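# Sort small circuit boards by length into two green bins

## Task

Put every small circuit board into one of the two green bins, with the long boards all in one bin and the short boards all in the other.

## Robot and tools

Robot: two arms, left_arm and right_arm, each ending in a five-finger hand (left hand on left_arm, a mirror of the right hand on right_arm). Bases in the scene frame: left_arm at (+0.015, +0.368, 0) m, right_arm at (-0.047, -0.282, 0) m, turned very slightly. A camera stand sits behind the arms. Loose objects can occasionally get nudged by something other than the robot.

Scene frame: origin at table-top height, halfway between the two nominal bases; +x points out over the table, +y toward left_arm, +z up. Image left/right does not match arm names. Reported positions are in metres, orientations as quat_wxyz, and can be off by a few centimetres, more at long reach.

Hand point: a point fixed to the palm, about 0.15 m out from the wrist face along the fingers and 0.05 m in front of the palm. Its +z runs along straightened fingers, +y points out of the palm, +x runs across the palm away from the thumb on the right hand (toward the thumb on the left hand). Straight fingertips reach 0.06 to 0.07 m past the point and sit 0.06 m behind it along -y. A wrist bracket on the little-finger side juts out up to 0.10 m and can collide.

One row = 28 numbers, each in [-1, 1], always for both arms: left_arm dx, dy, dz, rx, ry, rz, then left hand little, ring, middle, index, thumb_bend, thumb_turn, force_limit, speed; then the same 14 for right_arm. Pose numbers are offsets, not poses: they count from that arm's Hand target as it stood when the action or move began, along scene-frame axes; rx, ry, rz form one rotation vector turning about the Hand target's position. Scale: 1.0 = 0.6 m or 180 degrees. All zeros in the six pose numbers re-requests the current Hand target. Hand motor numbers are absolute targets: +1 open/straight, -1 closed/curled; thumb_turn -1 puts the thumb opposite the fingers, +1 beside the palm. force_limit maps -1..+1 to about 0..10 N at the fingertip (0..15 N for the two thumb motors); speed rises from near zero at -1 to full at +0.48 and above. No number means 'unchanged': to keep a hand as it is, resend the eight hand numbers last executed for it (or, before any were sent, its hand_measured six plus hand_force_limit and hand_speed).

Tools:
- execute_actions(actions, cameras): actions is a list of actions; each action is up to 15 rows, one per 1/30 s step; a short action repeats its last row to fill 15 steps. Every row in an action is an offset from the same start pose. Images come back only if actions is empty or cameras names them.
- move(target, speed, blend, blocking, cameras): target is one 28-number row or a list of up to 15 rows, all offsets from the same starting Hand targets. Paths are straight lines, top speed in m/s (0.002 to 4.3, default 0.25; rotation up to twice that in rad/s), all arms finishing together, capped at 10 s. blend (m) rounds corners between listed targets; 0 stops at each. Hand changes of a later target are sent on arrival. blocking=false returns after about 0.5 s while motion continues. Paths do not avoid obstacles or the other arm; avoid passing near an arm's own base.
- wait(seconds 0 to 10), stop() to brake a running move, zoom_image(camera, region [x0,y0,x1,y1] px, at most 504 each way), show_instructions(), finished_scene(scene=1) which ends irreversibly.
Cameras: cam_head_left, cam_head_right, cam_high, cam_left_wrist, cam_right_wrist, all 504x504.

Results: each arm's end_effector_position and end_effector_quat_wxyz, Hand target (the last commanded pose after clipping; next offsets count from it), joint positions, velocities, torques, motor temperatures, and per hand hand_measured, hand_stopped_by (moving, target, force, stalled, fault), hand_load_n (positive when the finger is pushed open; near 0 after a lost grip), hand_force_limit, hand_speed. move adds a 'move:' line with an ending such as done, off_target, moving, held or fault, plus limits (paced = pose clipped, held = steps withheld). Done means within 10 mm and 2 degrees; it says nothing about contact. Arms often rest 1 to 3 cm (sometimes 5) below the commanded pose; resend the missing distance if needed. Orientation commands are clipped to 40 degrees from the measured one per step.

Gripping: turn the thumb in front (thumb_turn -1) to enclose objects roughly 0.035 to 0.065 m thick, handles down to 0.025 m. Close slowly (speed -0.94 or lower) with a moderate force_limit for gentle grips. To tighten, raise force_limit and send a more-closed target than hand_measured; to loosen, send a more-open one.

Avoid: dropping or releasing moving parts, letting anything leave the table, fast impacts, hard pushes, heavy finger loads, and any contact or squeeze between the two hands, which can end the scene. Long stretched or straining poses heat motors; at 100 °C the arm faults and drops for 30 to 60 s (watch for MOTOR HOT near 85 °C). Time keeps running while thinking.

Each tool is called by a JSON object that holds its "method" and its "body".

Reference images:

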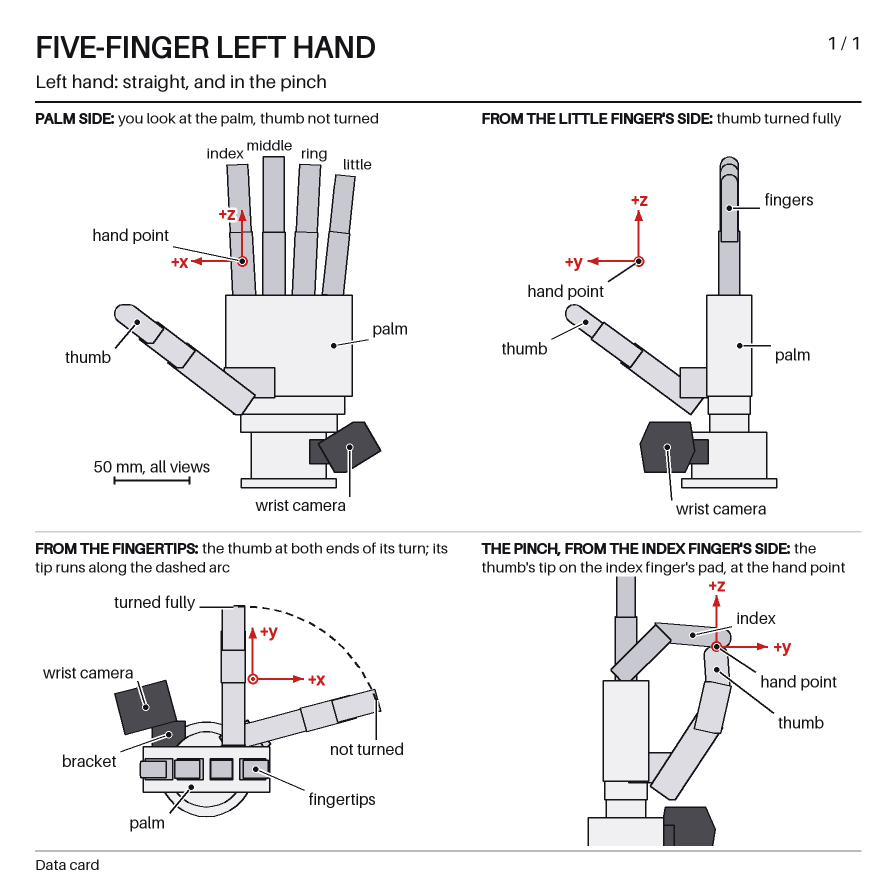

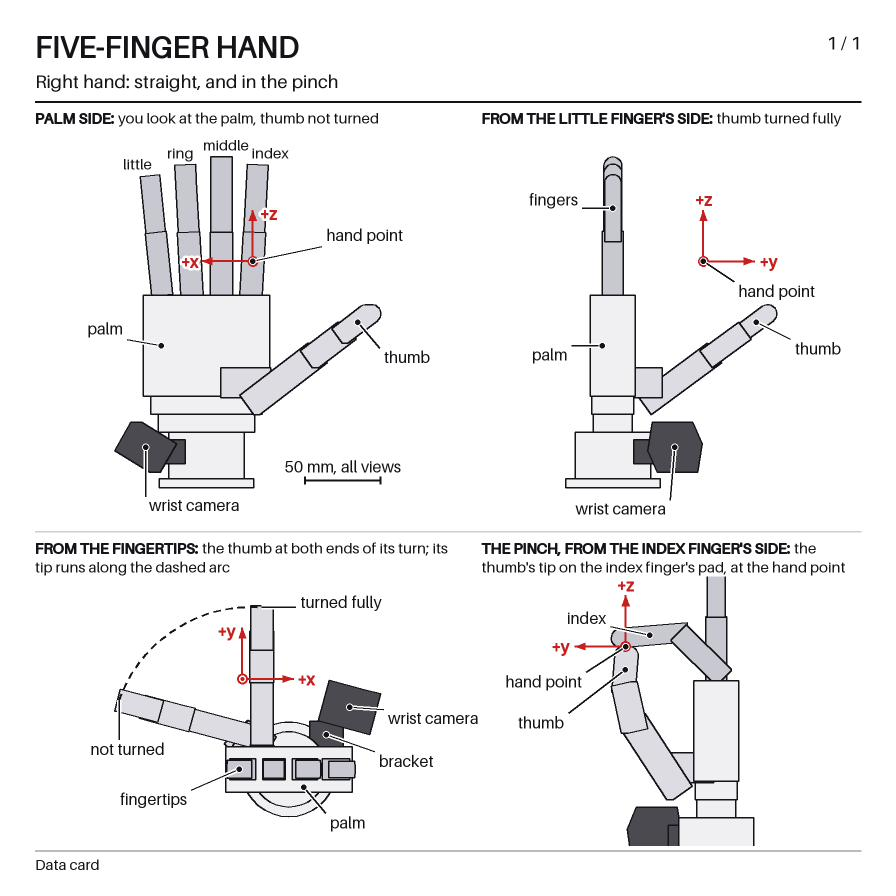

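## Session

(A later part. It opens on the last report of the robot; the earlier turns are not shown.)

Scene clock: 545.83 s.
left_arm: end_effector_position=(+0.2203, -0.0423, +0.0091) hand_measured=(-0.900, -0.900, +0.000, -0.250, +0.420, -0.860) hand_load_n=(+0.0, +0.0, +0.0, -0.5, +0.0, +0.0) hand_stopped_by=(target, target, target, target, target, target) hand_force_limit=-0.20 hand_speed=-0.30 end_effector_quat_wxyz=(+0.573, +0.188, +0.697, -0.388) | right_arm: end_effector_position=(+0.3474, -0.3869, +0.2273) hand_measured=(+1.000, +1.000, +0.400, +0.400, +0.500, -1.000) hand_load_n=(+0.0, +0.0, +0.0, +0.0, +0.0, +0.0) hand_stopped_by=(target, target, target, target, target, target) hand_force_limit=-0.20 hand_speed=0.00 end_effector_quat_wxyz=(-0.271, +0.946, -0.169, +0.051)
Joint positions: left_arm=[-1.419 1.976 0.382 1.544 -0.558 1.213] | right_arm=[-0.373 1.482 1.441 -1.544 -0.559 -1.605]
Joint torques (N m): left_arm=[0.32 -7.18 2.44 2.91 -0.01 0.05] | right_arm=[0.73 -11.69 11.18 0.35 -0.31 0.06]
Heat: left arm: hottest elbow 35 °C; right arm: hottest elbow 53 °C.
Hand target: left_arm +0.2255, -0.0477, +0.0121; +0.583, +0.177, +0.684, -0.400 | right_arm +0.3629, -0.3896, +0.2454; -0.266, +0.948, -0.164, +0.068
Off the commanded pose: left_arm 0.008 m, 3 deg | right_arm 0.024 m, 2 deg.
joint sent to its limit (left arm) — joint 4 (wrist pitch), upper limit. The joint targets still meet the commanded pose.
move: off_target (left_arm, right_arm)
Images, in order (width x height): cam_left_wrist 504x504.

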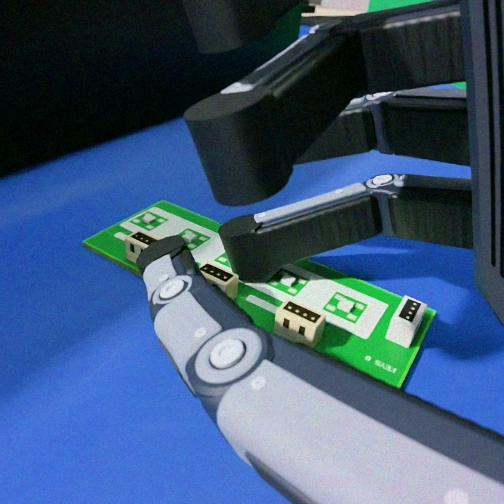

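{"method": "move", "body": {"target": [0,0,0,0,0,0, -0.9,-0.9,0,-0.32,0.32,-0.86,-0.3,-0.85, 0,0,0,0,0,0, 1,1,0.4,0.4,0.5,-1,-0.2,0], "cameras": ["cam_left_wrist"], "speed": 0.05}}

{"method": "zoom_image", "body": {"camera": "cam_left_wrist", "region": [60, 150, 360, 450]}}

Scene clock: 547.23 s.
left_arm: end_effector_position=(+0.2204, -0.0421, +0.0088) hand_measured=(-0.900, -0.900, +0.000, -0.320, +0.368, -0.860) hand_load_n=(+0.0, +0.0, +0.0, +2.5, +6.0, +0.5) hand_stopped_by=(target, target, target, target, force, target) hand_force_limit=-0.30 hand_speed=-0.85 end_effector_quat_wxyz=(+0.573, +0.189, +0.697, -0.388) | right_arm: end_effector_position=(+0.3474, -0.3869, +0.2273) hand_measured=(+1.000, +1.000, +0.400, +0.400, +0.500, -1.000) hand_load_n=(+0.0, +0.0, +0.0, +0.0, +0.0, +0.0) hand_stopped_by=(target, target, target, target, target, target) hand_force_limit=-0.20 hand_speed=0.00 end_effector_quat_wxyz=(-0.271, +0.946, -0.169, +0.051)
Joint positions: left_arm=[-1.418 1.977 0.382 1.544 -0.558 1.213] | right_arm=[-0.373 1.482 1.441 -1.544 -0.559 -1.605]
Joint torques (N m): left_arm=[0.26 -7.41 2.45 2.89 -0.02 0.05] | right_arm=[0.73 -11.63 11.21 0.28 -0.32 0.05]
Heat: left arm: hottest elbow 35 °C; right arm: hottest elbow 53 °C.
Hand target: left_arm +0.2255, -0.0477, +0.0122; +0.583, +0.177, +0.684, -0.401 | right_arm +0.3629, -0.3896, +0.2454; -0.266, +0.948, -0.164, +0.068
Off the commanded pose: left_arm 0.008 m, 3 deg | right_arm 0.024 m, 2 deg.
joint sent to its limit (left arm) — joint 4 (wrist pitch), upper limit. The joint targets still meet the commanded pose.
move: off_target (left_arm, right_arm)
Images, in order (width x height): cam_left_wrist 504x504.

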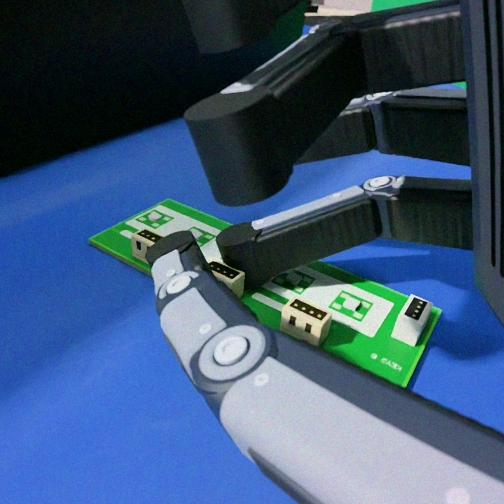

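Scaled by 1.680.

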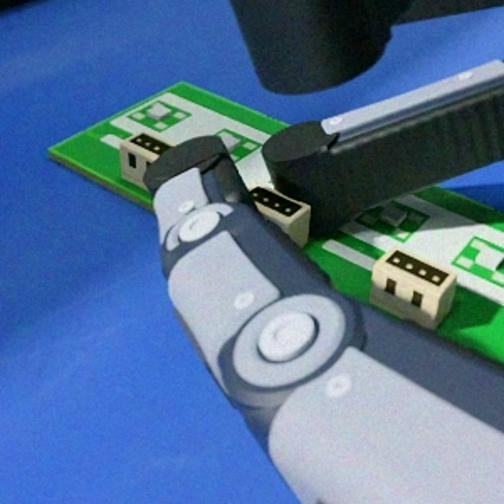

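{"method": "move", "body": {"target": [[0,0,0.08,0,0,0, -0.9,-0.9,0,-0.32,0.32,-0.86,-0.3,-0.85, 0,0,0,0,0,0, 1,1,0.4,0.4,0.5,-1,-0.2,0],[0,0,0.35,0,0,0, -0.9,-0.9,0,-0.32,0.32,-0.86,-0.3,-0.85, 0,0,0,0,0,0, 1,1,0.4,0.4,0.5,-1,-0.2,0]], "cameras": ["cam_left_wrist"], "speed": 0.08, "blend": 0.02}}

Scene clock: 551.57 s.
left_arm: end_effector_position=(+0.2188, -0.0332, +0.1923) hand_measured=(-0.900, -0.900, +0.000, -0.320, +0.368, -0.860) hand_load_n=(+0.0, +0.0, +0.0, +1.0, +4.0, -1.0) hand_stopped_by=(target, target, target, target, force, target) hand_force_limit=-0.30 hand_speed=-0.85 end_effector_quat_wxyz=(+0.573, +0.191, +0.697, -0.388) | right_arm: end_effector_position=(+0.3474, -0.3869, +0.2273) hand_measured=(+1.000, +1.000, +0.400, +0.400, +0.500, -1.000) hand_load_n=(+0.0, +0.0, +0.0, +0.0, +0.0, +0.0) hand_stopped_by=(target, target, target, target, target, target) hand_force_limit=-0.20 hand_speed=0.00 end_effector_quat_wxyz=(-0.271, +0.946, -0.169, +0.051)
Joint positions: left_arm=[-1.418 1.142 0.429 0.661 -0.556 1.215] | right_arm=[-0.373 1.482 1.441 -1.544 -0.559 -1.605]
Joint torques (N m): left_arm=[0.09 -4.89 10.4 1.31 -0.05 0.16] | right_arm=[0.67 -11.69 11.19 0.29 -0.31 0.06]
Heat: left arm: hottest elbow 35 °C; right arm: hottest elbow 54 °C.
Hand target: left_arm +0.2255, -0.0478, +0.2222; +0.583, +0.177, +0.684, -0.401 | right_arm +0.3629, -0.3896, +0.2454; -0.266, +0.948, -0.164, +0.068
Off the commanded pose: left_arm 0.034 m, 3 deg | right_arm 0.024 m, 2 deg.
move: off_target (left_arm, right_arm)
Images, in order (width x height): cam_left_wrist 504x504.

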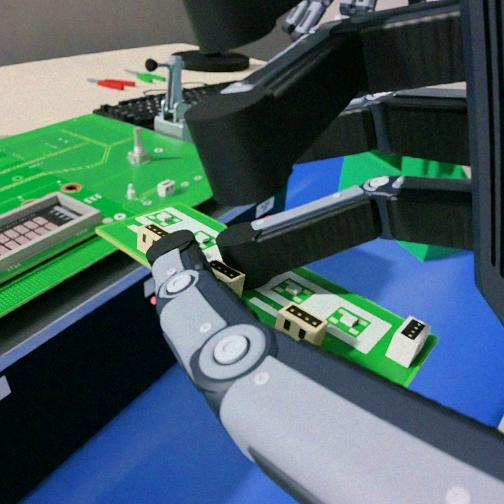

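{"method": "move", "body": {"target": [[0.24,0.363,0.13,0.098,0.238,0.115, -0.9,-0.9,0,-0.32,0.32,-0.86,-0.3,-0.85, 0,0,0,0,0,0, 1,1,0.4,0.4,0.5,-1,-0.2,0],[0.18,0.78,0.12,0.1966,0.476,0.2305, -0.9,-0.9,0,-0.32,0.32,-0.86,-0.3,-0.85, 0,0,0,0,0,0, 1,1,0.4,0.4,0.5,-1,-0.2,0]], "cameras": ["cam_left_wrist","cam_head_left"], "speed": 0.2, "blend": 0.06}}

Scene clock: 558.50 s.
left_arm: end_effector_position=(+0.3216, +0.4162, +0.2755) hand_measured=(-0.900, -0.900, +0.000, -0.320, +0.368, -0.860) hand_load_n=(+0.0, +0.0, +0.0, +1.5, +4.0, -1.0) hand_stopped_by=(target, target, target, target, force, target) hand_force_limit=-0.30 hand_speed=-0.85 end_effector_quat_wxyz=(-0.020, -0.211, +0.977, +0.004) | right_arm: end_effector_position=(+0.3474, -0.3869, +0.2273) hand_measured=(+1.000, +1.000, +0.400, +0.400, +0.500, -1.000) hand_load_n=(+0.0, +0.0, +0.0, +0.0, +0.0, +0.5) hand_stopped_by=(target, target, target, target, target, target) hand_force_limit=-0.20 hand_speed=0.00 end_effector_quat_wxyz=(-0.271, +0.946, -0.169, +0.051)
Joint positions: left_arm=[0.019 1.309 1.381 -1.683 0 1.164] | right_arm=[-0.373 1.482 1.441 -1.544 -0.559 -1.605]
Joint torques (N m): left_arm=[0.15 -6.42 11.06 -0.38 -0.18 0.15] | right_arm=[0.79 -11.69 11.17 0.32 -0.31 0.06]
Heat: left arm: hottest elbow 36 °C; right arm: hottest elbow 54 °C.
Hand target: left_arm +0.3335, +0.4203, +0.2944; +0.001, -0.209, +0.978, +0.000 | right_arm +0.3629, -0.3896, +0.2454; -0.266, +0.948, -0.164, +0.068
Off the commanded pose: left_arm 0.023 m, 2 deg | right_arm 0.024 m, 2 deg.
move: off_target (left_arm, right_arm)
Images, in order (width x height): cam_head_left 504x504, cam_left_wrist 504x504.

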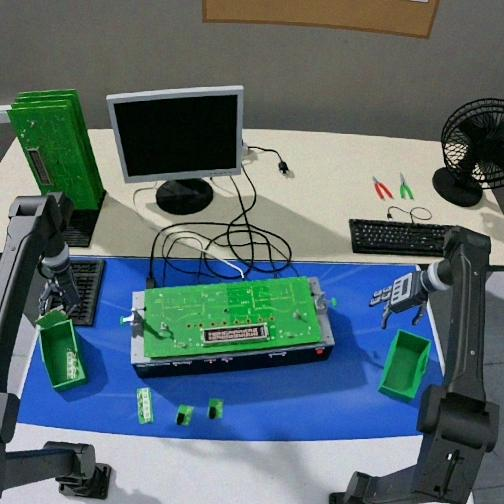

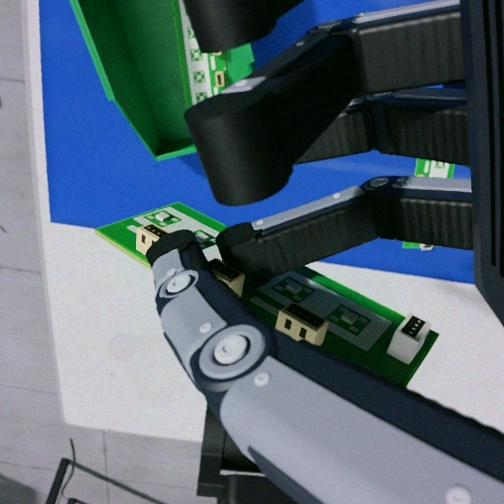

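{"method": "move", "body": {"target": [[0.0085,0.0933,-0.15,0,0,0.53, -0.9,-0.9,0,-0.32,0.32,-0.86,-0.3,-0.85, 0,0,0,0,0,0, 1,1,0.4,0.4,0.5,-1,-0.2,0]], "cameras": ["cam_left_wrist","cam_head_left"], "speed": 0.25}}

{"method": "zoom_image", "body": {"camera": "cam_head_left", "region": [0, 260, 120, 400]}}

Scene clock: 564.77 s.
left_arm: end_effector_position=(+0.3360, +0.4722, +0.2055) hand_measured=(-0.900, -0.900, +0.000, -0.320, +0.368, -0.860) hand_load_n=(+0.0, +0.0, +0.0, +1.5, +4.0, -1.0) hand_stopped_by=(target, target, target, target, force, target) hand_force_limit=-0.30 hand_speed=-0.85 end_effector_quat_wxyz=(+0.005, +0.858, -0.513, -0.004) | right_arm: end_effector_position=(+0.3474, -0.3869, +0.2273) hand_measured=(+1.000, +1.000, +0.400, +0.400, +0.500, -1.000) hand_load_n=(+0.0, +0.0, +0.0, +0.0, +0.0, +0.0) hand_stopped_by=(target, target, target, target, target, target) hand_force_limit=-0.20 hand_speed=0.00 end_effector_quat_wxyz=(-0.271, +0.946, -0.169, +0.051)
Joint positions: left_arm=[0.42 1.382 1.271 -1.473 0 -0.074] | right_arm=[-0.373 1.482 1.441 -1.544 -0.559 -1.605]
Joint torques (N m): left_arm=[0.21 -7.71 6.9 0.85 -0.12 -0.13] | right_arm=[0.85 -11.69 11.15 0.32 -0.32 0.07]
Heat: left arm: hottest elbow 37 °C; right arm: hottest elbow 54 °C.
Hand target: left_arm +0.3386, +0.4763, +0.2043; +0.000, +0.864, -0.503, -0.001 | right_arm +0.3629, -0.3896, +0.2454; -0.266, +0.948, -0.164, +0.068
Off the commanded pose: left_arm 0.005 m, 1 deg | right_arm 0.024 m, 2 deg.
move: off_target (right_arm)
Images, in order (width x height): cam_head_left 504x504, cam_left_wrist 504x504.

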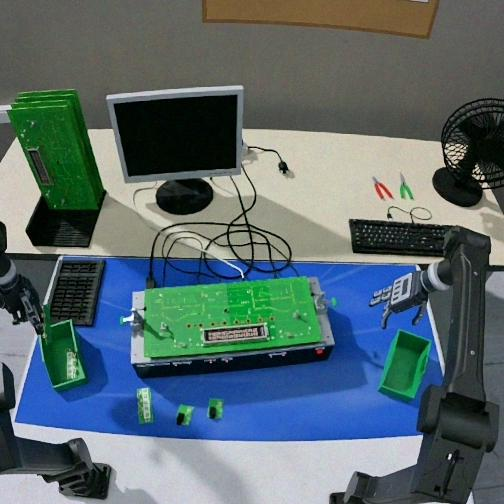

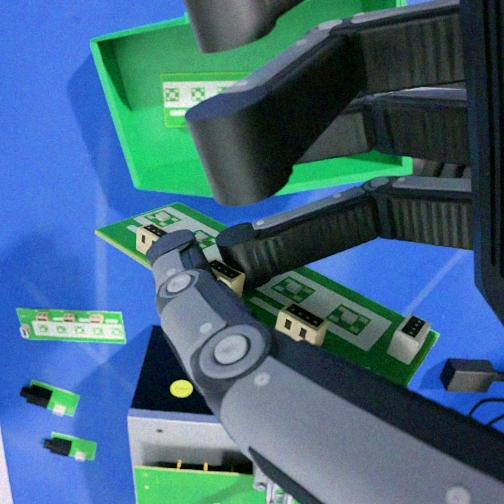

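Scaled by 3.600.

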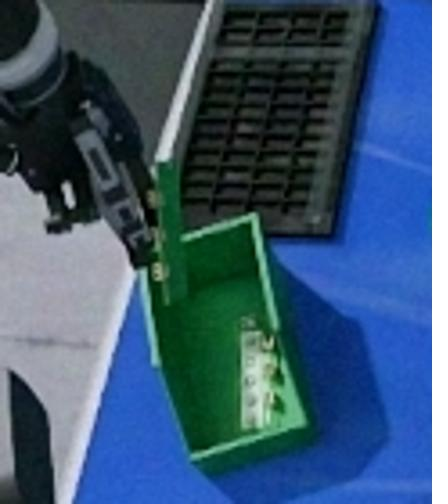

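{"method": "move", "body": {"target": [[0.0,0.0,-0.13,0,0,0, -0.9,-0.9,0,-0.32,0.32,-0.86,-0.3,-0.85, 0,0,0,0,0,0, 1,1,0.4,0.4,0.5,-1,-0.2,0],[0.0,0.0,-0.215,0,0,0, -0.9,-0.9,0,-0.32,0.32,-0.86,-0.3,-0.85, 0,0,0,0,0,0, 1,1,0.4,0.4,0.5,-1,-0.2,0]], "cameras": ["cam_left_wrist","cam_head_left"], "speed": [0.12,0.05], "blend": 0.02}}

{"method": "zoom_image", "body": {"camera": "cam_head_left", "region": [0, 260, 120, 400]}}

Scene clock: 568.73 s.
left_arm: end_effector_position=(+0.3362, +0.4722, +0.0782) hand_measured=(-0.900, -0.900, +0.000, -0.320, +0.368, -0.860) hand_load_n=(+0.0, +0.0, +0.0, +1.5, +4.0, -1.0) hand_stopped_by=(target, target, target, target, force, target) hand_force_limit=-0.30 hand_speed=-0.85 end_effector_quat_wxyz=(+0.003, +0.859, -0.513, -0.003) | right_arm: end_effector_position=(+0.3474, -0.3869, +0.2273) hand_measured=(+1.000, +1.000, +0.400, +0.400, +0.500, -1.000) hand_load_n=(+0.0, +0.0, +0.0, +0.0, +0.0, +0.0) hand_stopped_by=(target, target, target, target, target, target) hand_force_limit=-0.20 hand_speed=0.00 end_effector_quat_wxyz=(-0.271, +0.946, -0.169, +0.051)
Joint positions: left_arm=[0.42 1.474 1.019 -1.124 0 -0.075] | right_arm=[-0.373 1.482 1.441 -1.544 -0.559 -1.605]
Joint torques (N m): left_arm=[0.21 -7.71 6.28 0.94 -0.12 -0.1] | right_arm=[0.79 -11.63 11.17 0.34 -0.31 0.06]
Heat: left arm: hottest elbow 37 °C; right arm: hottest elbow 54 °C.
Hand target: left_arm +0.3386, +0.4763, +0.0753; +0.000, +0.864, -0.503, -0.001 | right_arm +0.3629, -0.3896, +0.2454; -0.266, +0.948, -0.164, +0.068
Off the commanded pose: left_arm 0.006 m, 1 deg | right_arm 0.024 m, 2 deg.
move: off_target (right_arm)
Images, in order (width x height): cam_head_left 504x504, cam_left_wrist 504x504.

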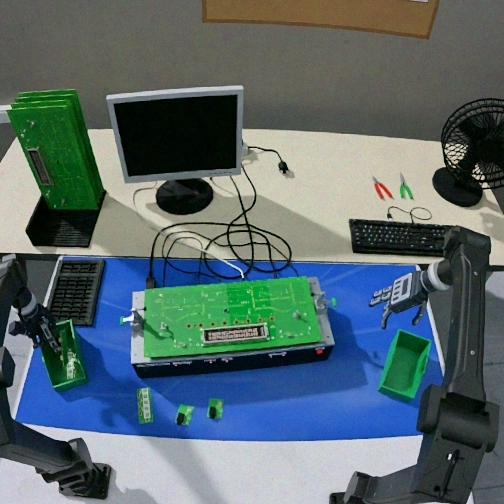

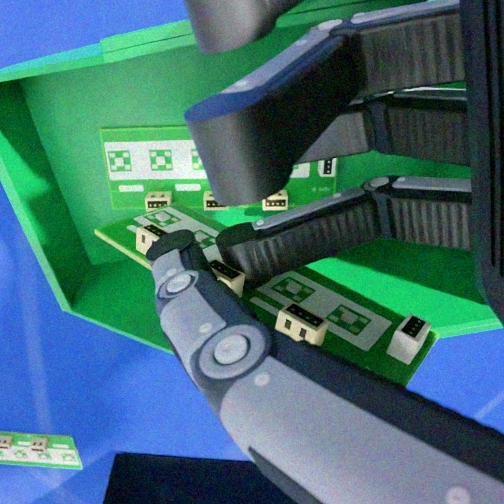

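Scaled by 3.600.

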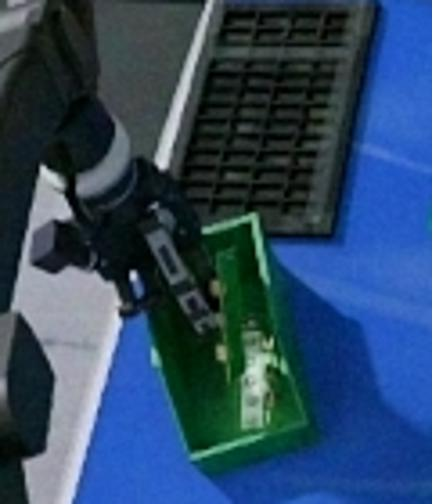

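Good. Release.

{"method": "move", "body": {"target": [0,0,0,0,0,0, -0.9,-0.9,0,-0.15,0.55,-0.86,-0.3,-0.5, 0,0,0,0,0,0, 1,1,0.4,0.4,0.5,-1,-0.2,0], "cameras": [], "speed": 0.05}}

{"method": "move", "body": {"target": [[0,0,0.23,0,0,0, -0.9,-0.9,0,-0.15,0.55,-0.86,-0.3,-0.2, 0,0,0,0,0,0, 1,1,0.4,0.4,0.5,-1,-0.2,0],[0.0,-0.1,0.35,0,0,-0.53, -0.9,-0.9,0,-0.2,0.5,-0.86,-0.3,-0.2, 0,0,0,0,0,0, 1,1,0.4,0.4,0.5,-1,-0.2,0]], "cameras": ["cam_head_left","cam_head_right","cam_high"], "speed": 0.25, "blend": 0.03}}

{"method": "zoom_image", "body": {"camera": "cam_head_left", "region": [30, 310, 110, 400]}}

{"method": "zoom_image", "body": {"camera": "cam_head_left", "region": [120, 370, 240, 450]}}

{"method": "zoom_image", "body": {"camera": "cam_head_right", "region": [120, 370, 240, 450]}}

Scene clock: 571.17 s.
left_arm: end_effector_position=(+0.3362, +0.4722, +0.0782) hand_measured=(-0.900, -0.900, +0.000, -0.150, +0.550, -0.860) hand_load_n=(+0.0, +0.0, +0.0, +0.0, +0.0, +0.0) hand_stopped_by=(target, target, target, target, target, target) hand_force_limit=-0.30 hand_speed=-0.50 end_effector_quat_wxyz=(+0.003, +0.859, -0.513, -0.003) | right_arm: end_effector_position=(+0.3474, -0.3869, +0.2273) hand_measured=(+1.000, +1.000, +0.400, +0.400, +0.500, -1.000) hand_load_n=(+0.0, +0.0, +0.0, +0.0, +0.0, +0.0) hand_stopped_by=(target, target, target, target, target, target) hand_force_limit=-0.20 hand_speed=0.00 end_effector_quat_wxyz=(-0.271, +0.946, -0.169, +0.051)
Joint positions: left_arm=[0.42 1.474 1.019 -1.124 0 -0.075] | right_arm=[-0.373 1.482 1.441 -1.544 -0.559 -1.605]
Joint torques (N m): left_arm=[0.26 -7.65 6.28 0.87 -0.13 -0.11] | right_arm=[0.85 -11.75 11.18 0.31 -0.31 0.06]
Heat: left arm: hottest elbow 37 °C; right arm: hottest elbow 54 °C.
Hand target: left_arm +0.3386, +0.4763, +0.0754; +0.000, +0.864, -0.503, -0.001 | right_arm +0.3629, -0.3896, +0.2454; -0.266, +0.948, -0.164, +0.068
Off the commanded pose: left_arm 0.006 m, 1 deg | right_arm 0.024 m, 2 deg.
move: off_target (right_arm)
No camera images: "cameras" was empty.

Scene clock: 576.47 s.
left_arm: end_effector_position=(+0.3277, +0.4185, +0.2615) hand_measured=(-0.900, -0.900, +0.000, -0.200, +0.500, -0.860) hand_load_n=(+0.0, +0.0, +0.0, +0.0, +0.0, +0.0) hand_stopped_by=(target, target, target, target, target, target) hand_force_limit=-0.30 hand_speed=-0.20 end_effector_quat_wxyz=(-0.028, -0.219, +0.975, +0.007) | right_arm: end_effector_position=(+0.3474, -0.3869, +0.2273) hand_measured=(+1.000, +1.000, +0.400, +0.400, +0.500, -1.000) hand_load_n=(+0.0, +0.0, +0.0, +0.0, +0.0, +0.0) hand_stopped_by=(target, target, target, target, target, target) hand_force_limit=-0.20 hand_speed=0.00 end_effector_quat_wxyz=(-0.271, +0.946, -0.169, +0.051)
Joint positions: left_arm=[0.026 1.337 1.367 -1.659 -0.003 1.154] | right_arm=[-0.373 1.482 1.441 -1.544 -0.559 -1.605]
Joint torques (N m): left_arm=[-1.14 -8.23 11 -0.31 -0.04 0.14] | right_arm=[0.73 -11.69 11.14 0.31 -0.31 0.05]
Heat: left arm: hottest elbow 38 °C; right arm: hottest elbow 54 °C.
Hand target: left_arm +0.3386, +0.4162, +0.2853; +0.001, -0.209, +0.978, +0.000 | right_arm +0.3629, -0.3896, +0.2454; -0.266, +0.948, -0.164, +0.068
Off the commanded pose: left_arm 0.026 m, 4 deg | right_arm 0.024 m, 2 deg.
move: off_target (left_arm, right_arm); target 2's new numbers were sent with left_arm's hand 0.026 m and 4 deg from that target
Images, in order (width x height): cam_head_left 504x504, cam_head_right 504x504, cam_high 504x504.

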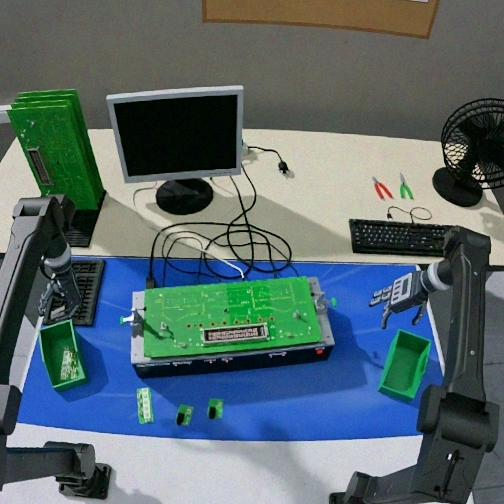

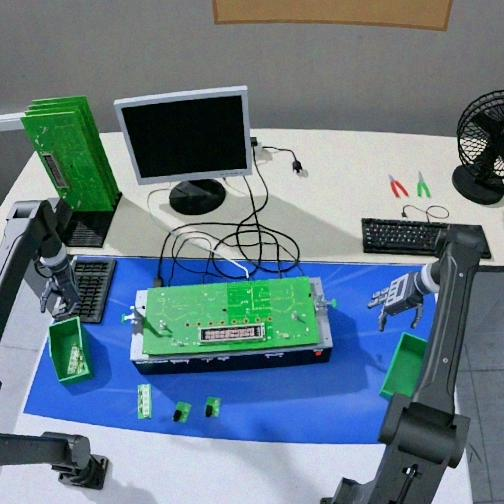

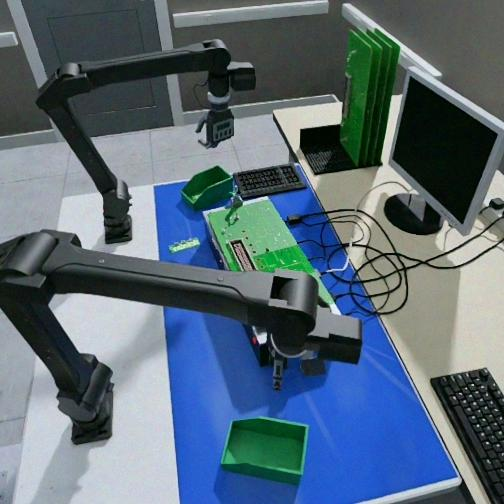

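Scaled by 5.600.

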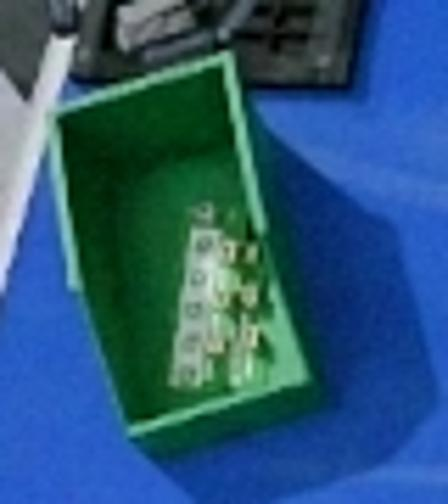

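Scaled by 4.200.

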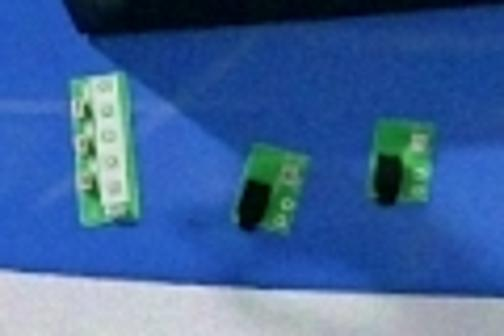

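Scaled by 4.200.

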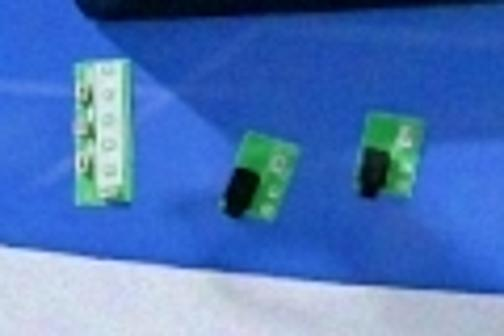

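{"method": "move", "body": {"target": [[0,0,0,0,0,0, -0.9,-0.9,0,-0.2,0.5,-0.86,-0.3,-0.2, -0.155,0.317,0.09,0.048,-0.212,0.074, -0.9,-0.9,0,-0.1,0.6,-0.86,-0.2,0],[0,0,0,0,0,0, -0.9,-0.9,0,-0.2,0.5,-0.86,-0.3,-0.2, -0.278,0.774,-0.209,0.0962,-0.4238,0.1476, -0.9,-0.9,0,-0.1,0.6,-0.86,-0.2,0]], "cameras": ["cam_head_left","cam_head_right","cam_right_wrist"], "speed": 0.25, "blend": 0.06}}

Scene clock: 594.27 s.
left_arm: end_effector_position=(+0.3277, +0.4185, +0.2615) hand_measured=(-0.900, -0.900, +0.000, -0.200, +0.500, -0.860) hand_load_n=(+0.0, +0.5, +0.0, +0.0, +0.0, +0.0) hand_stopped_by=(target, target, target, target, target, target) hand_force_limit=-0.30 hand_speed=-0.20 end_effector_quat_wxyz=(-0.028, -0.219, +0.975, +0.007) | right_arm: end_effector_position=(+0.1987, +0.0738, +0.1195) hand_measured=(-0.900, -0.900, +0.000, -0.100, +0.600, -0.860) hand_load_n=(+0.0, +0.0, +0.0, +0.0, +0.0, +0.5) hand_stopped_by=(target, target, target, target, target, target) hand_force_limit=-0.20 hand_speed=0.00 end_effector_quat_wxyz=(-0.445, +0.673, +0.225, +0.546)
Joint positions: left_arm=[0.026 1.337 1.367 -1.659 -0.003 1.154] | right_arm=[1.137 1.327 0.215 1.104 0.118 -1.209]
Joint torques (N m): left_arm=[-1.08 -8.23 11 -0.32 -0.04 0.14] | right_arm=[0.67 -5.01 4.12 3.23 0.11 -0.21]
Heat: left arm: hottest elbow 39 °C; right arm: hottest elbow 53 °C.
Hand target: left_arm +0.3386, +0.4162, +0.2853; +0.001, -0.209, +0.978, +0.000 | right_arm +0.1962, +0.0747, +0.1199; -0.445, +0.669, +0.231, +0.549
Off the commanded pose: left_arm 0.026 m, 4 deg | right_arm 0.003 m, 1 deg.
move: off_target (left_arm)
Images, in order (width x height): cam_head_left 504x504, cam_head_right 504x504, cam_right_wrist 504x504.

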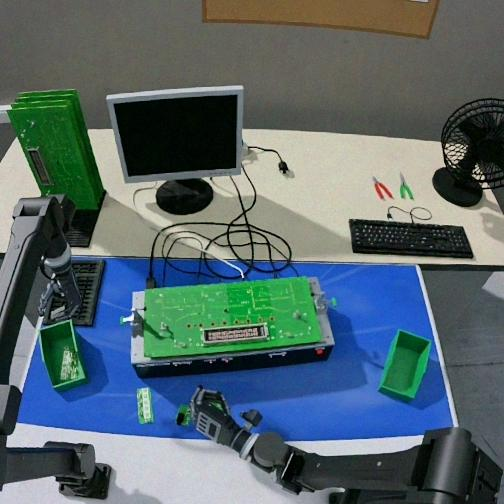

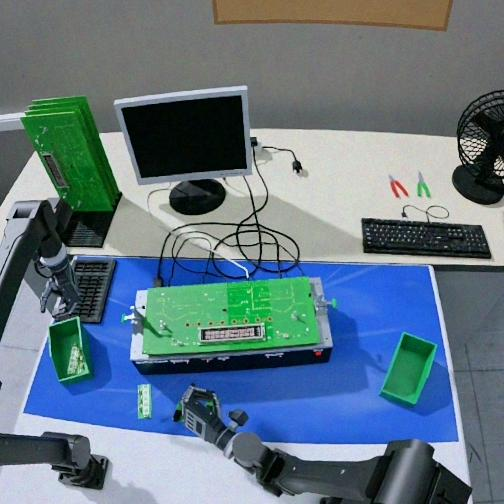

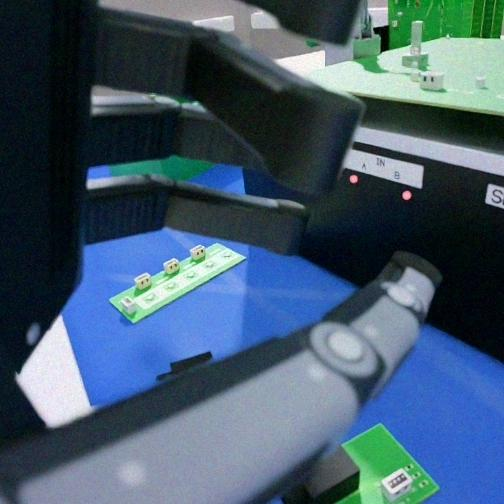

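{"method": "zoom_image", "body": {"camera": "cam_head_left", "region": [160, 370, 260, 450]}}

{"method": "zoom_image", "body": {"camera": "cam_head_right", "region": [160, 370, 260, 450]}}

Scaled by 5.040.

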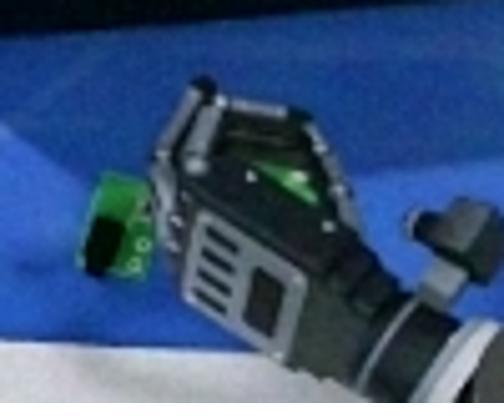

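Scaled by 5.040.

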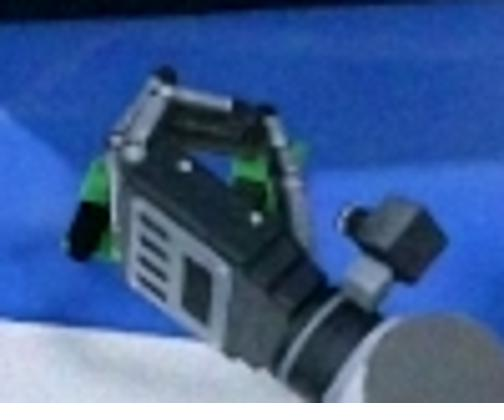

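{"method": "move", "body": {"target": [[0,0,0,0,0,0, -0.9,-0.9,0,-0.2,0.5,-0.86,-0.3,-0.2, -0.022,0.016,-0.117,0,0,0, -0.9,-0.9,0,-0.05,0.6,-0.86,-0.2,0]], "cameras": ["cam_head_left","cam_head_right","cam_right_wrist"], "speed": 0.2}}

{"method": "zoom_image", "body": {"camera": "cam_head_left", "region": [160, 370, 260, 450]}}

{"method": "zoom_image", "body": {"camera": "cam_head_right", "region": [160, 370, 260, 450]}}

Scene clock: 610.20 s.
left_arm: end_effector_position=(+0.3277, +0.4185, +0.2615) hand_measured=(-0.900, -0.900, +0.000, -0.200, +0.500, -0.860) hand_load_n=(+0.0, +0.0, +0.0, +0.0, +0.0, +0.0) hand_stopped_by=(target, target, target, target, target, target) hand_force_limit=-0.30 hand_speed=-0.20 end_effector_quat_wxyz=(-0.028, -0.219, +0.975, +0.007) | right_arm: end_effector_position=(+0.1832, +0.0780, +0.0452) hand_measured=(-0.900, -0.900, +0.000, -0.050, +0.600, -0.860) hand_load_n=(+0.0, +0.0, +0.0, +0.0, +0.0, +0.5) hand_stopped_by=(target, target, target, target, target, target) hand_force_limit=-0.20 hand_speed=0.00 end_effector_quat_wxyz=(-0.439, +0.680, +0.229, +0.541)
Joint positions: left_arm=[0.026 1.337 1.367 -1.659 -0.003 1.154] | right_arm=[1.204 1.792 0.203 1.559 0.185 -1.209]
Joint torques (N m): left_arm=[-1.08 -8.12 10.99 -0.31 -0.04 0.14] | right_arm=[0.67 -7.36 2.11 3.14 0.11 -0.18]
Motor temperatures (°C): left_arm=[28 27 40 27 27 28] | right_arm=[28 29 48 24 28 25]
Heat: left arm: hottest elbow 40 °C; right arm: hottest elbow 48 °C.
Hand target: left_arm +0.3386, +0.4162, +0.2853; +0.001, -0.209, +0.978, +0.000 | right_arm +0.1831, +0.0843, +0.0497; -0.445, +0.669, +0.231, +0.549
Off the commanded pose: left_arm 0.026 m, 4 deg | right_arm 0.008 m, 2 deg.
joint sent to its limit (right arm) — joint 4 (wrist pitch), upper limit. The joint targets still meet the commanded pose.
move: off_target (left_arm)
Images, in order (width x height): cam_head_left 504x504, cam_head_right 504x504, cam_right_wrist 504x504.

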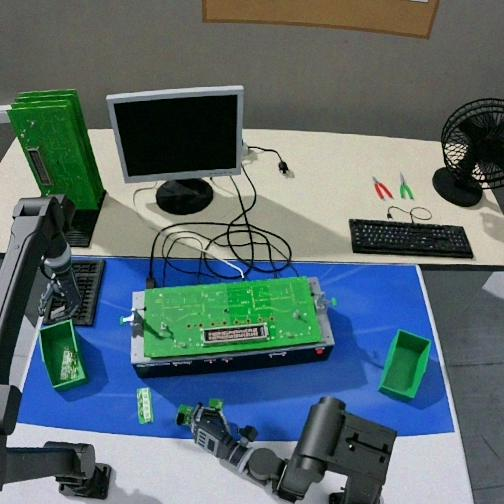

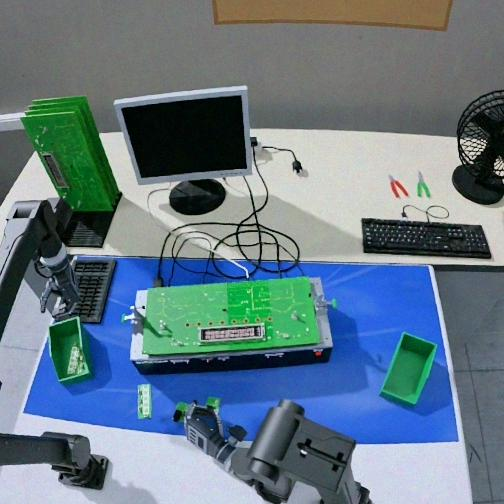

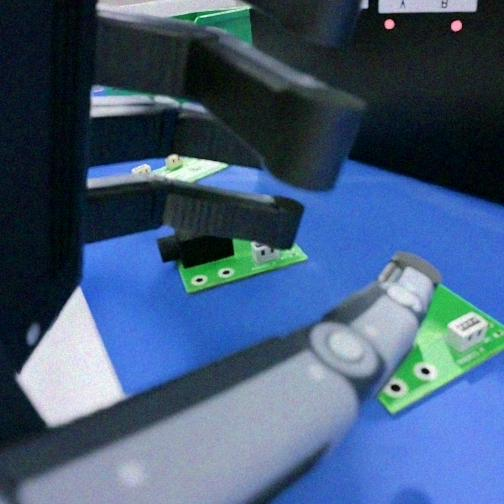

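Scaled by 5.040.

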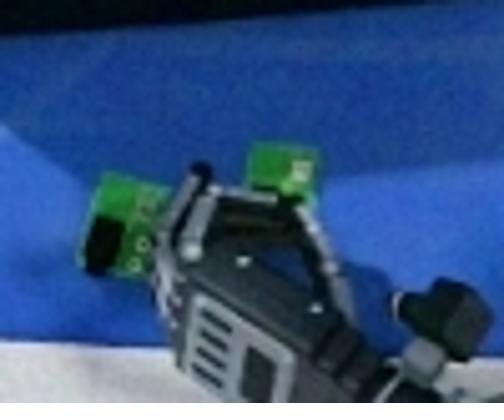

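Scaled by 5.040.

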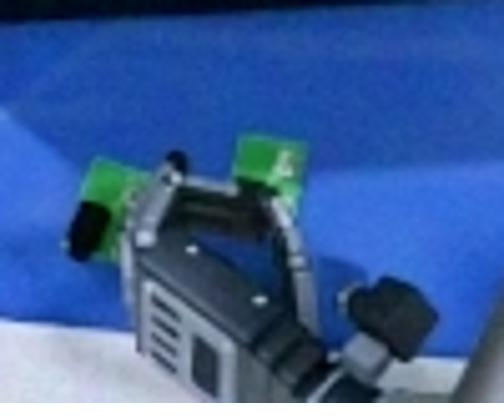

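{"method": "move", "body": {"target": [[0,0,0,0,0,0, -0.9,-0.9,0,-0.2,0.5,-0.86,-0.3,-0.2, 0.025,0.003,0.02,0,0,0, -0.9,-0.9,0,-0.05,0.6,-0.86,-0.2,0],[0,0,0,0,0,0, -0.9,-0.9,0,-0.2,0.5,-0.86,-0.3,-0.2, 0.025,0.003,-0.025,0,0,0, -0.9,-0.9,0,-0.05,0.6,-0.86,-0.2,0]], "cameras": ["cam_head_left","cam_head_right","cam_right_wrist"], "speed": 0.1}}

{"method": "zoom_image", "body": {"camera": "cam_head_left", "region": [160, 370, 260, 450]}}

Scene clock: 621.30 s.
left_arm: end_effector_position=(+0.3277, +0.4185, +0.2615) hand_measured=(-0.900, -0.900, +0.000, -0.200, +0.500, -0.860) hand_load_n=(+0.0, +0.0, +0.0, +0.0, +0.0, +0.0) hand_stopped_by=(target, target, target, target, target, target) hand_force_limit=-0.30 hand_speed=-0.20 end_effector_quat_wxyz=(-0.028, -0.219, +0.975, +0.007) | right_arm: end_effector_position=(+0.1921, +0.0813, +0.0285) hand_measured=(-0.900, -0.900, +0.000, -0.050, +0.600, -0.860) hand_load_n=(+0.0, +0.0, +0.0, +0.0, +0.0, +0.0) hand_stopped_by=(target, target, target, target, target, target) hand_force_limit=-0.20 hand_speed=0.00 end_effector_quat_wxyz=(-0.433, +0.688, +0.238, +0.531)
Joint positions: left_arm=[0.026 1.337 1.367 -1.659 -0.003 1.154] | right_arm=[1.168 1.848 0.228 1.559 0.138 -1.21]
Joint torques (N m): left_arm=[-1.08 -8.18 11 -0.31 -0.04 0.14] | right_arm=[-0.56 -8.59 2.17 3.18 -0.05 -0.13]
Heat: left arm: hottest elbow 41 °C; right arm: hottest elbow 46 °C.
Hand target: left_arm +0.3386, +0.4162, +0.2853; +0.001, -0.209, +0.978, +0.000 | right_arm +0.1980, +0.0862, +0.0348; -0.445, +0.668, +0.231, +0.549
Off the commanded pose: left_arm 0.026 m, 4 deg | right_arm 0.010 m, 3 deg.
joint sent to its limit (right arm) — joint 4 (wrist pitch), upper limit. The joint targets still meet the commanded pose.
move: off_target (left_arm, right_arm)
Images, in order (width x height): cam_head_left 504x504, cam_head_right 504x504, cam_right_wrist 504x504.

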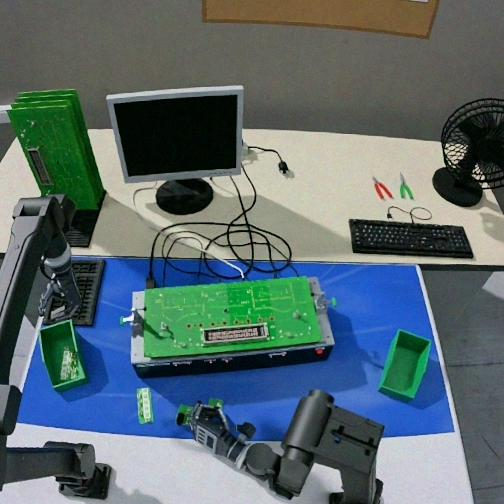

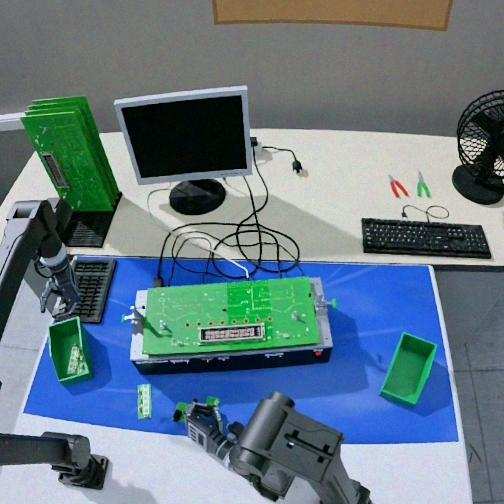

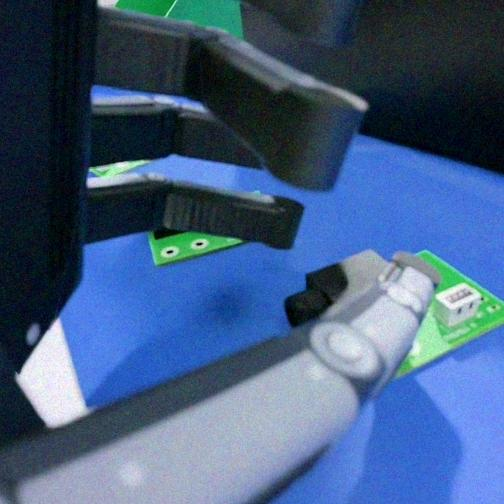

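Scaled by 5.040.

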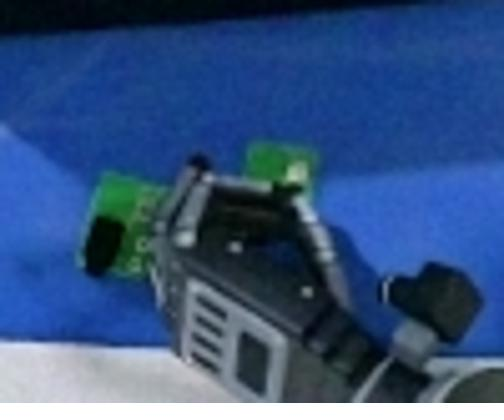

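{"method": "move", "body": {"target": [[0,0,0,0,0,0, -0.9,-0.9,0,-0.2,0.5,-0.86,-0.3,-0.2, 0.015,0.0,0.03,0,0,0, -0.9,-0.9,0,-0.05,0.6,-0.86,-0.2,0],[0,0,0,0,0,0, -0.9,-0.9,0,-0.2,0.5,-0.86,-0.3,-0.2, 0.018,0.003,-0.015,0,0,0, -0.9,-0.9,0,-0.05,0.6,-0.86,-0.2,0]], "cameras": ["cam_head_left","cam_right_wrist"], "speed": 0.1}}

{"method": "zoom_image", "body": {"camera": "cam_right_wrist", "region": [150, 150, 504, 504]}}

{"method": "zoom_image", "body": {"camera": "cam_head_left", "region": [160, 370, 260, 450]}}

Scene clock: 625.13 s.
left_arm: end_effector_position=(+0.3277, +0.4185, +0.2615) hand_measured=(-0.900, -0.900, +0.000, -0.200, +0.500, -0.860) hand_load_n=(+0.0, +0.0, +0.0, +0.0, +0.0, +0.0) hand_stopped_by=(target, target, target, target, target, target) hand_force_limit=-0.30 hand_speed=-0.20 end_effector_quat_wxyz=(-0.028, -0.219, +0.975, +0.007) | right_arm: end_effector_position=(+0.2035, +0.0844, +0.0292) hand_measured=(-0.900, -0.900, +0.000, -0.050, +0.600, -0.860) hand_load_n=(+0.0, +0.0, +0.0, +0.0, +0.0, -3.0) hand_stopped_by=(target, target, target, target, target, target) hand_force_limit=-0.20 hand_speed=0.00 end_effector_quat_wxyz=(-0.436, +0.683, +0.236, +0.536)
Joint positions: left_arm=[0.026 1.337 1.367 -1.659 -0.003 1.154] | right_arm=[1.134 1.868 0.248 1.574 0.106 -1.217]
Joint torques (N m): left_arm=[-1.14 -8.23 10.99 -0.31 -0.04 0.15] | right_arm=[-0.62 -8.29 2.3 2.65 -0.15 -0.06]
Heat: left arm: hottest elbow 41 °C; right arm: hottest elbow 45 °C.
Hand target: left_arm +0.3386, +0.4162, +0.2853; +0.001, -0.209, +0.978, +0.000 | right_arm +0.2088, +0.0879, +0.0257; -0.445, +0.669, +0.231, +0.549
Off the commanded pose: left_arm 0.026 m, 4 deg | right_arm 0.007 m, 3 deg.
joint sent to its limit (right arm) — joint 4 (wrist pitch), upper limit. The joint targets still meet the commanded pose.
move: off_target (left_arm, right_arm)
Images, in order (width x height): cam_head_left 504x504, cam_right_wrist 504x504.

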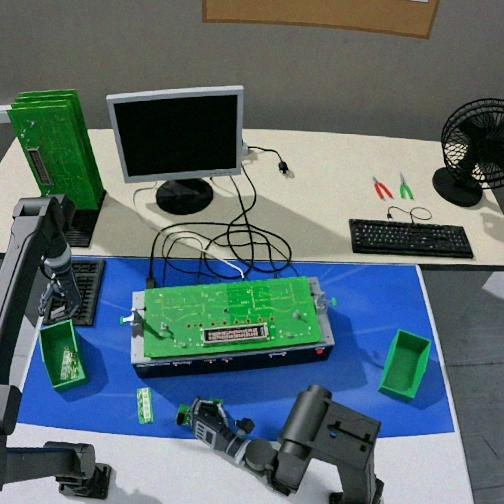

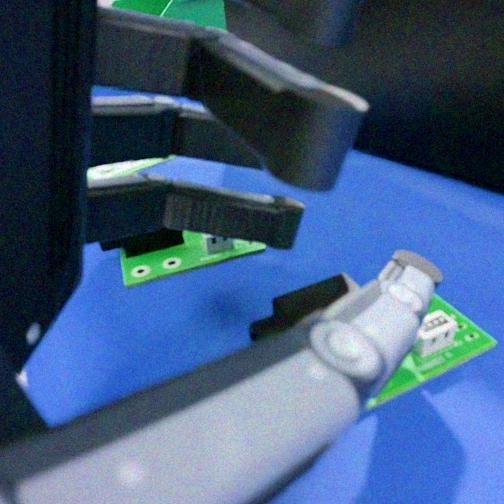

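Scaled by 1.424.

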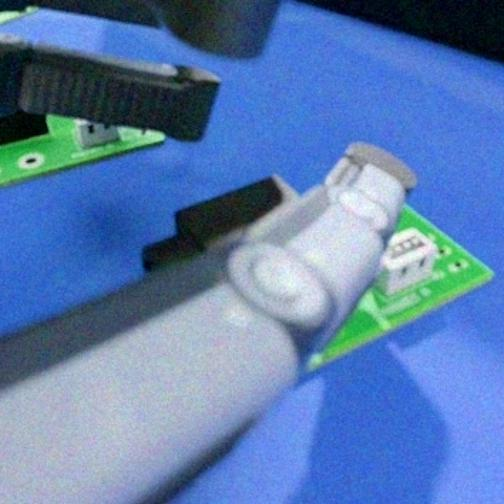

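Scaled by 5.040.

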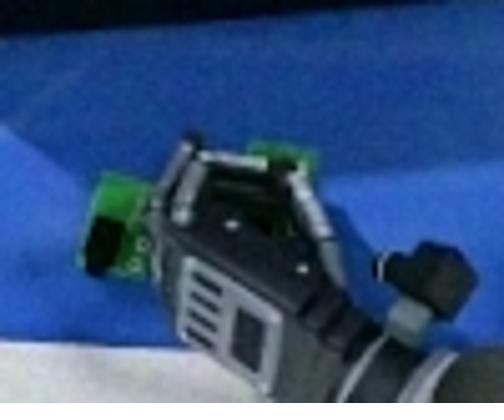

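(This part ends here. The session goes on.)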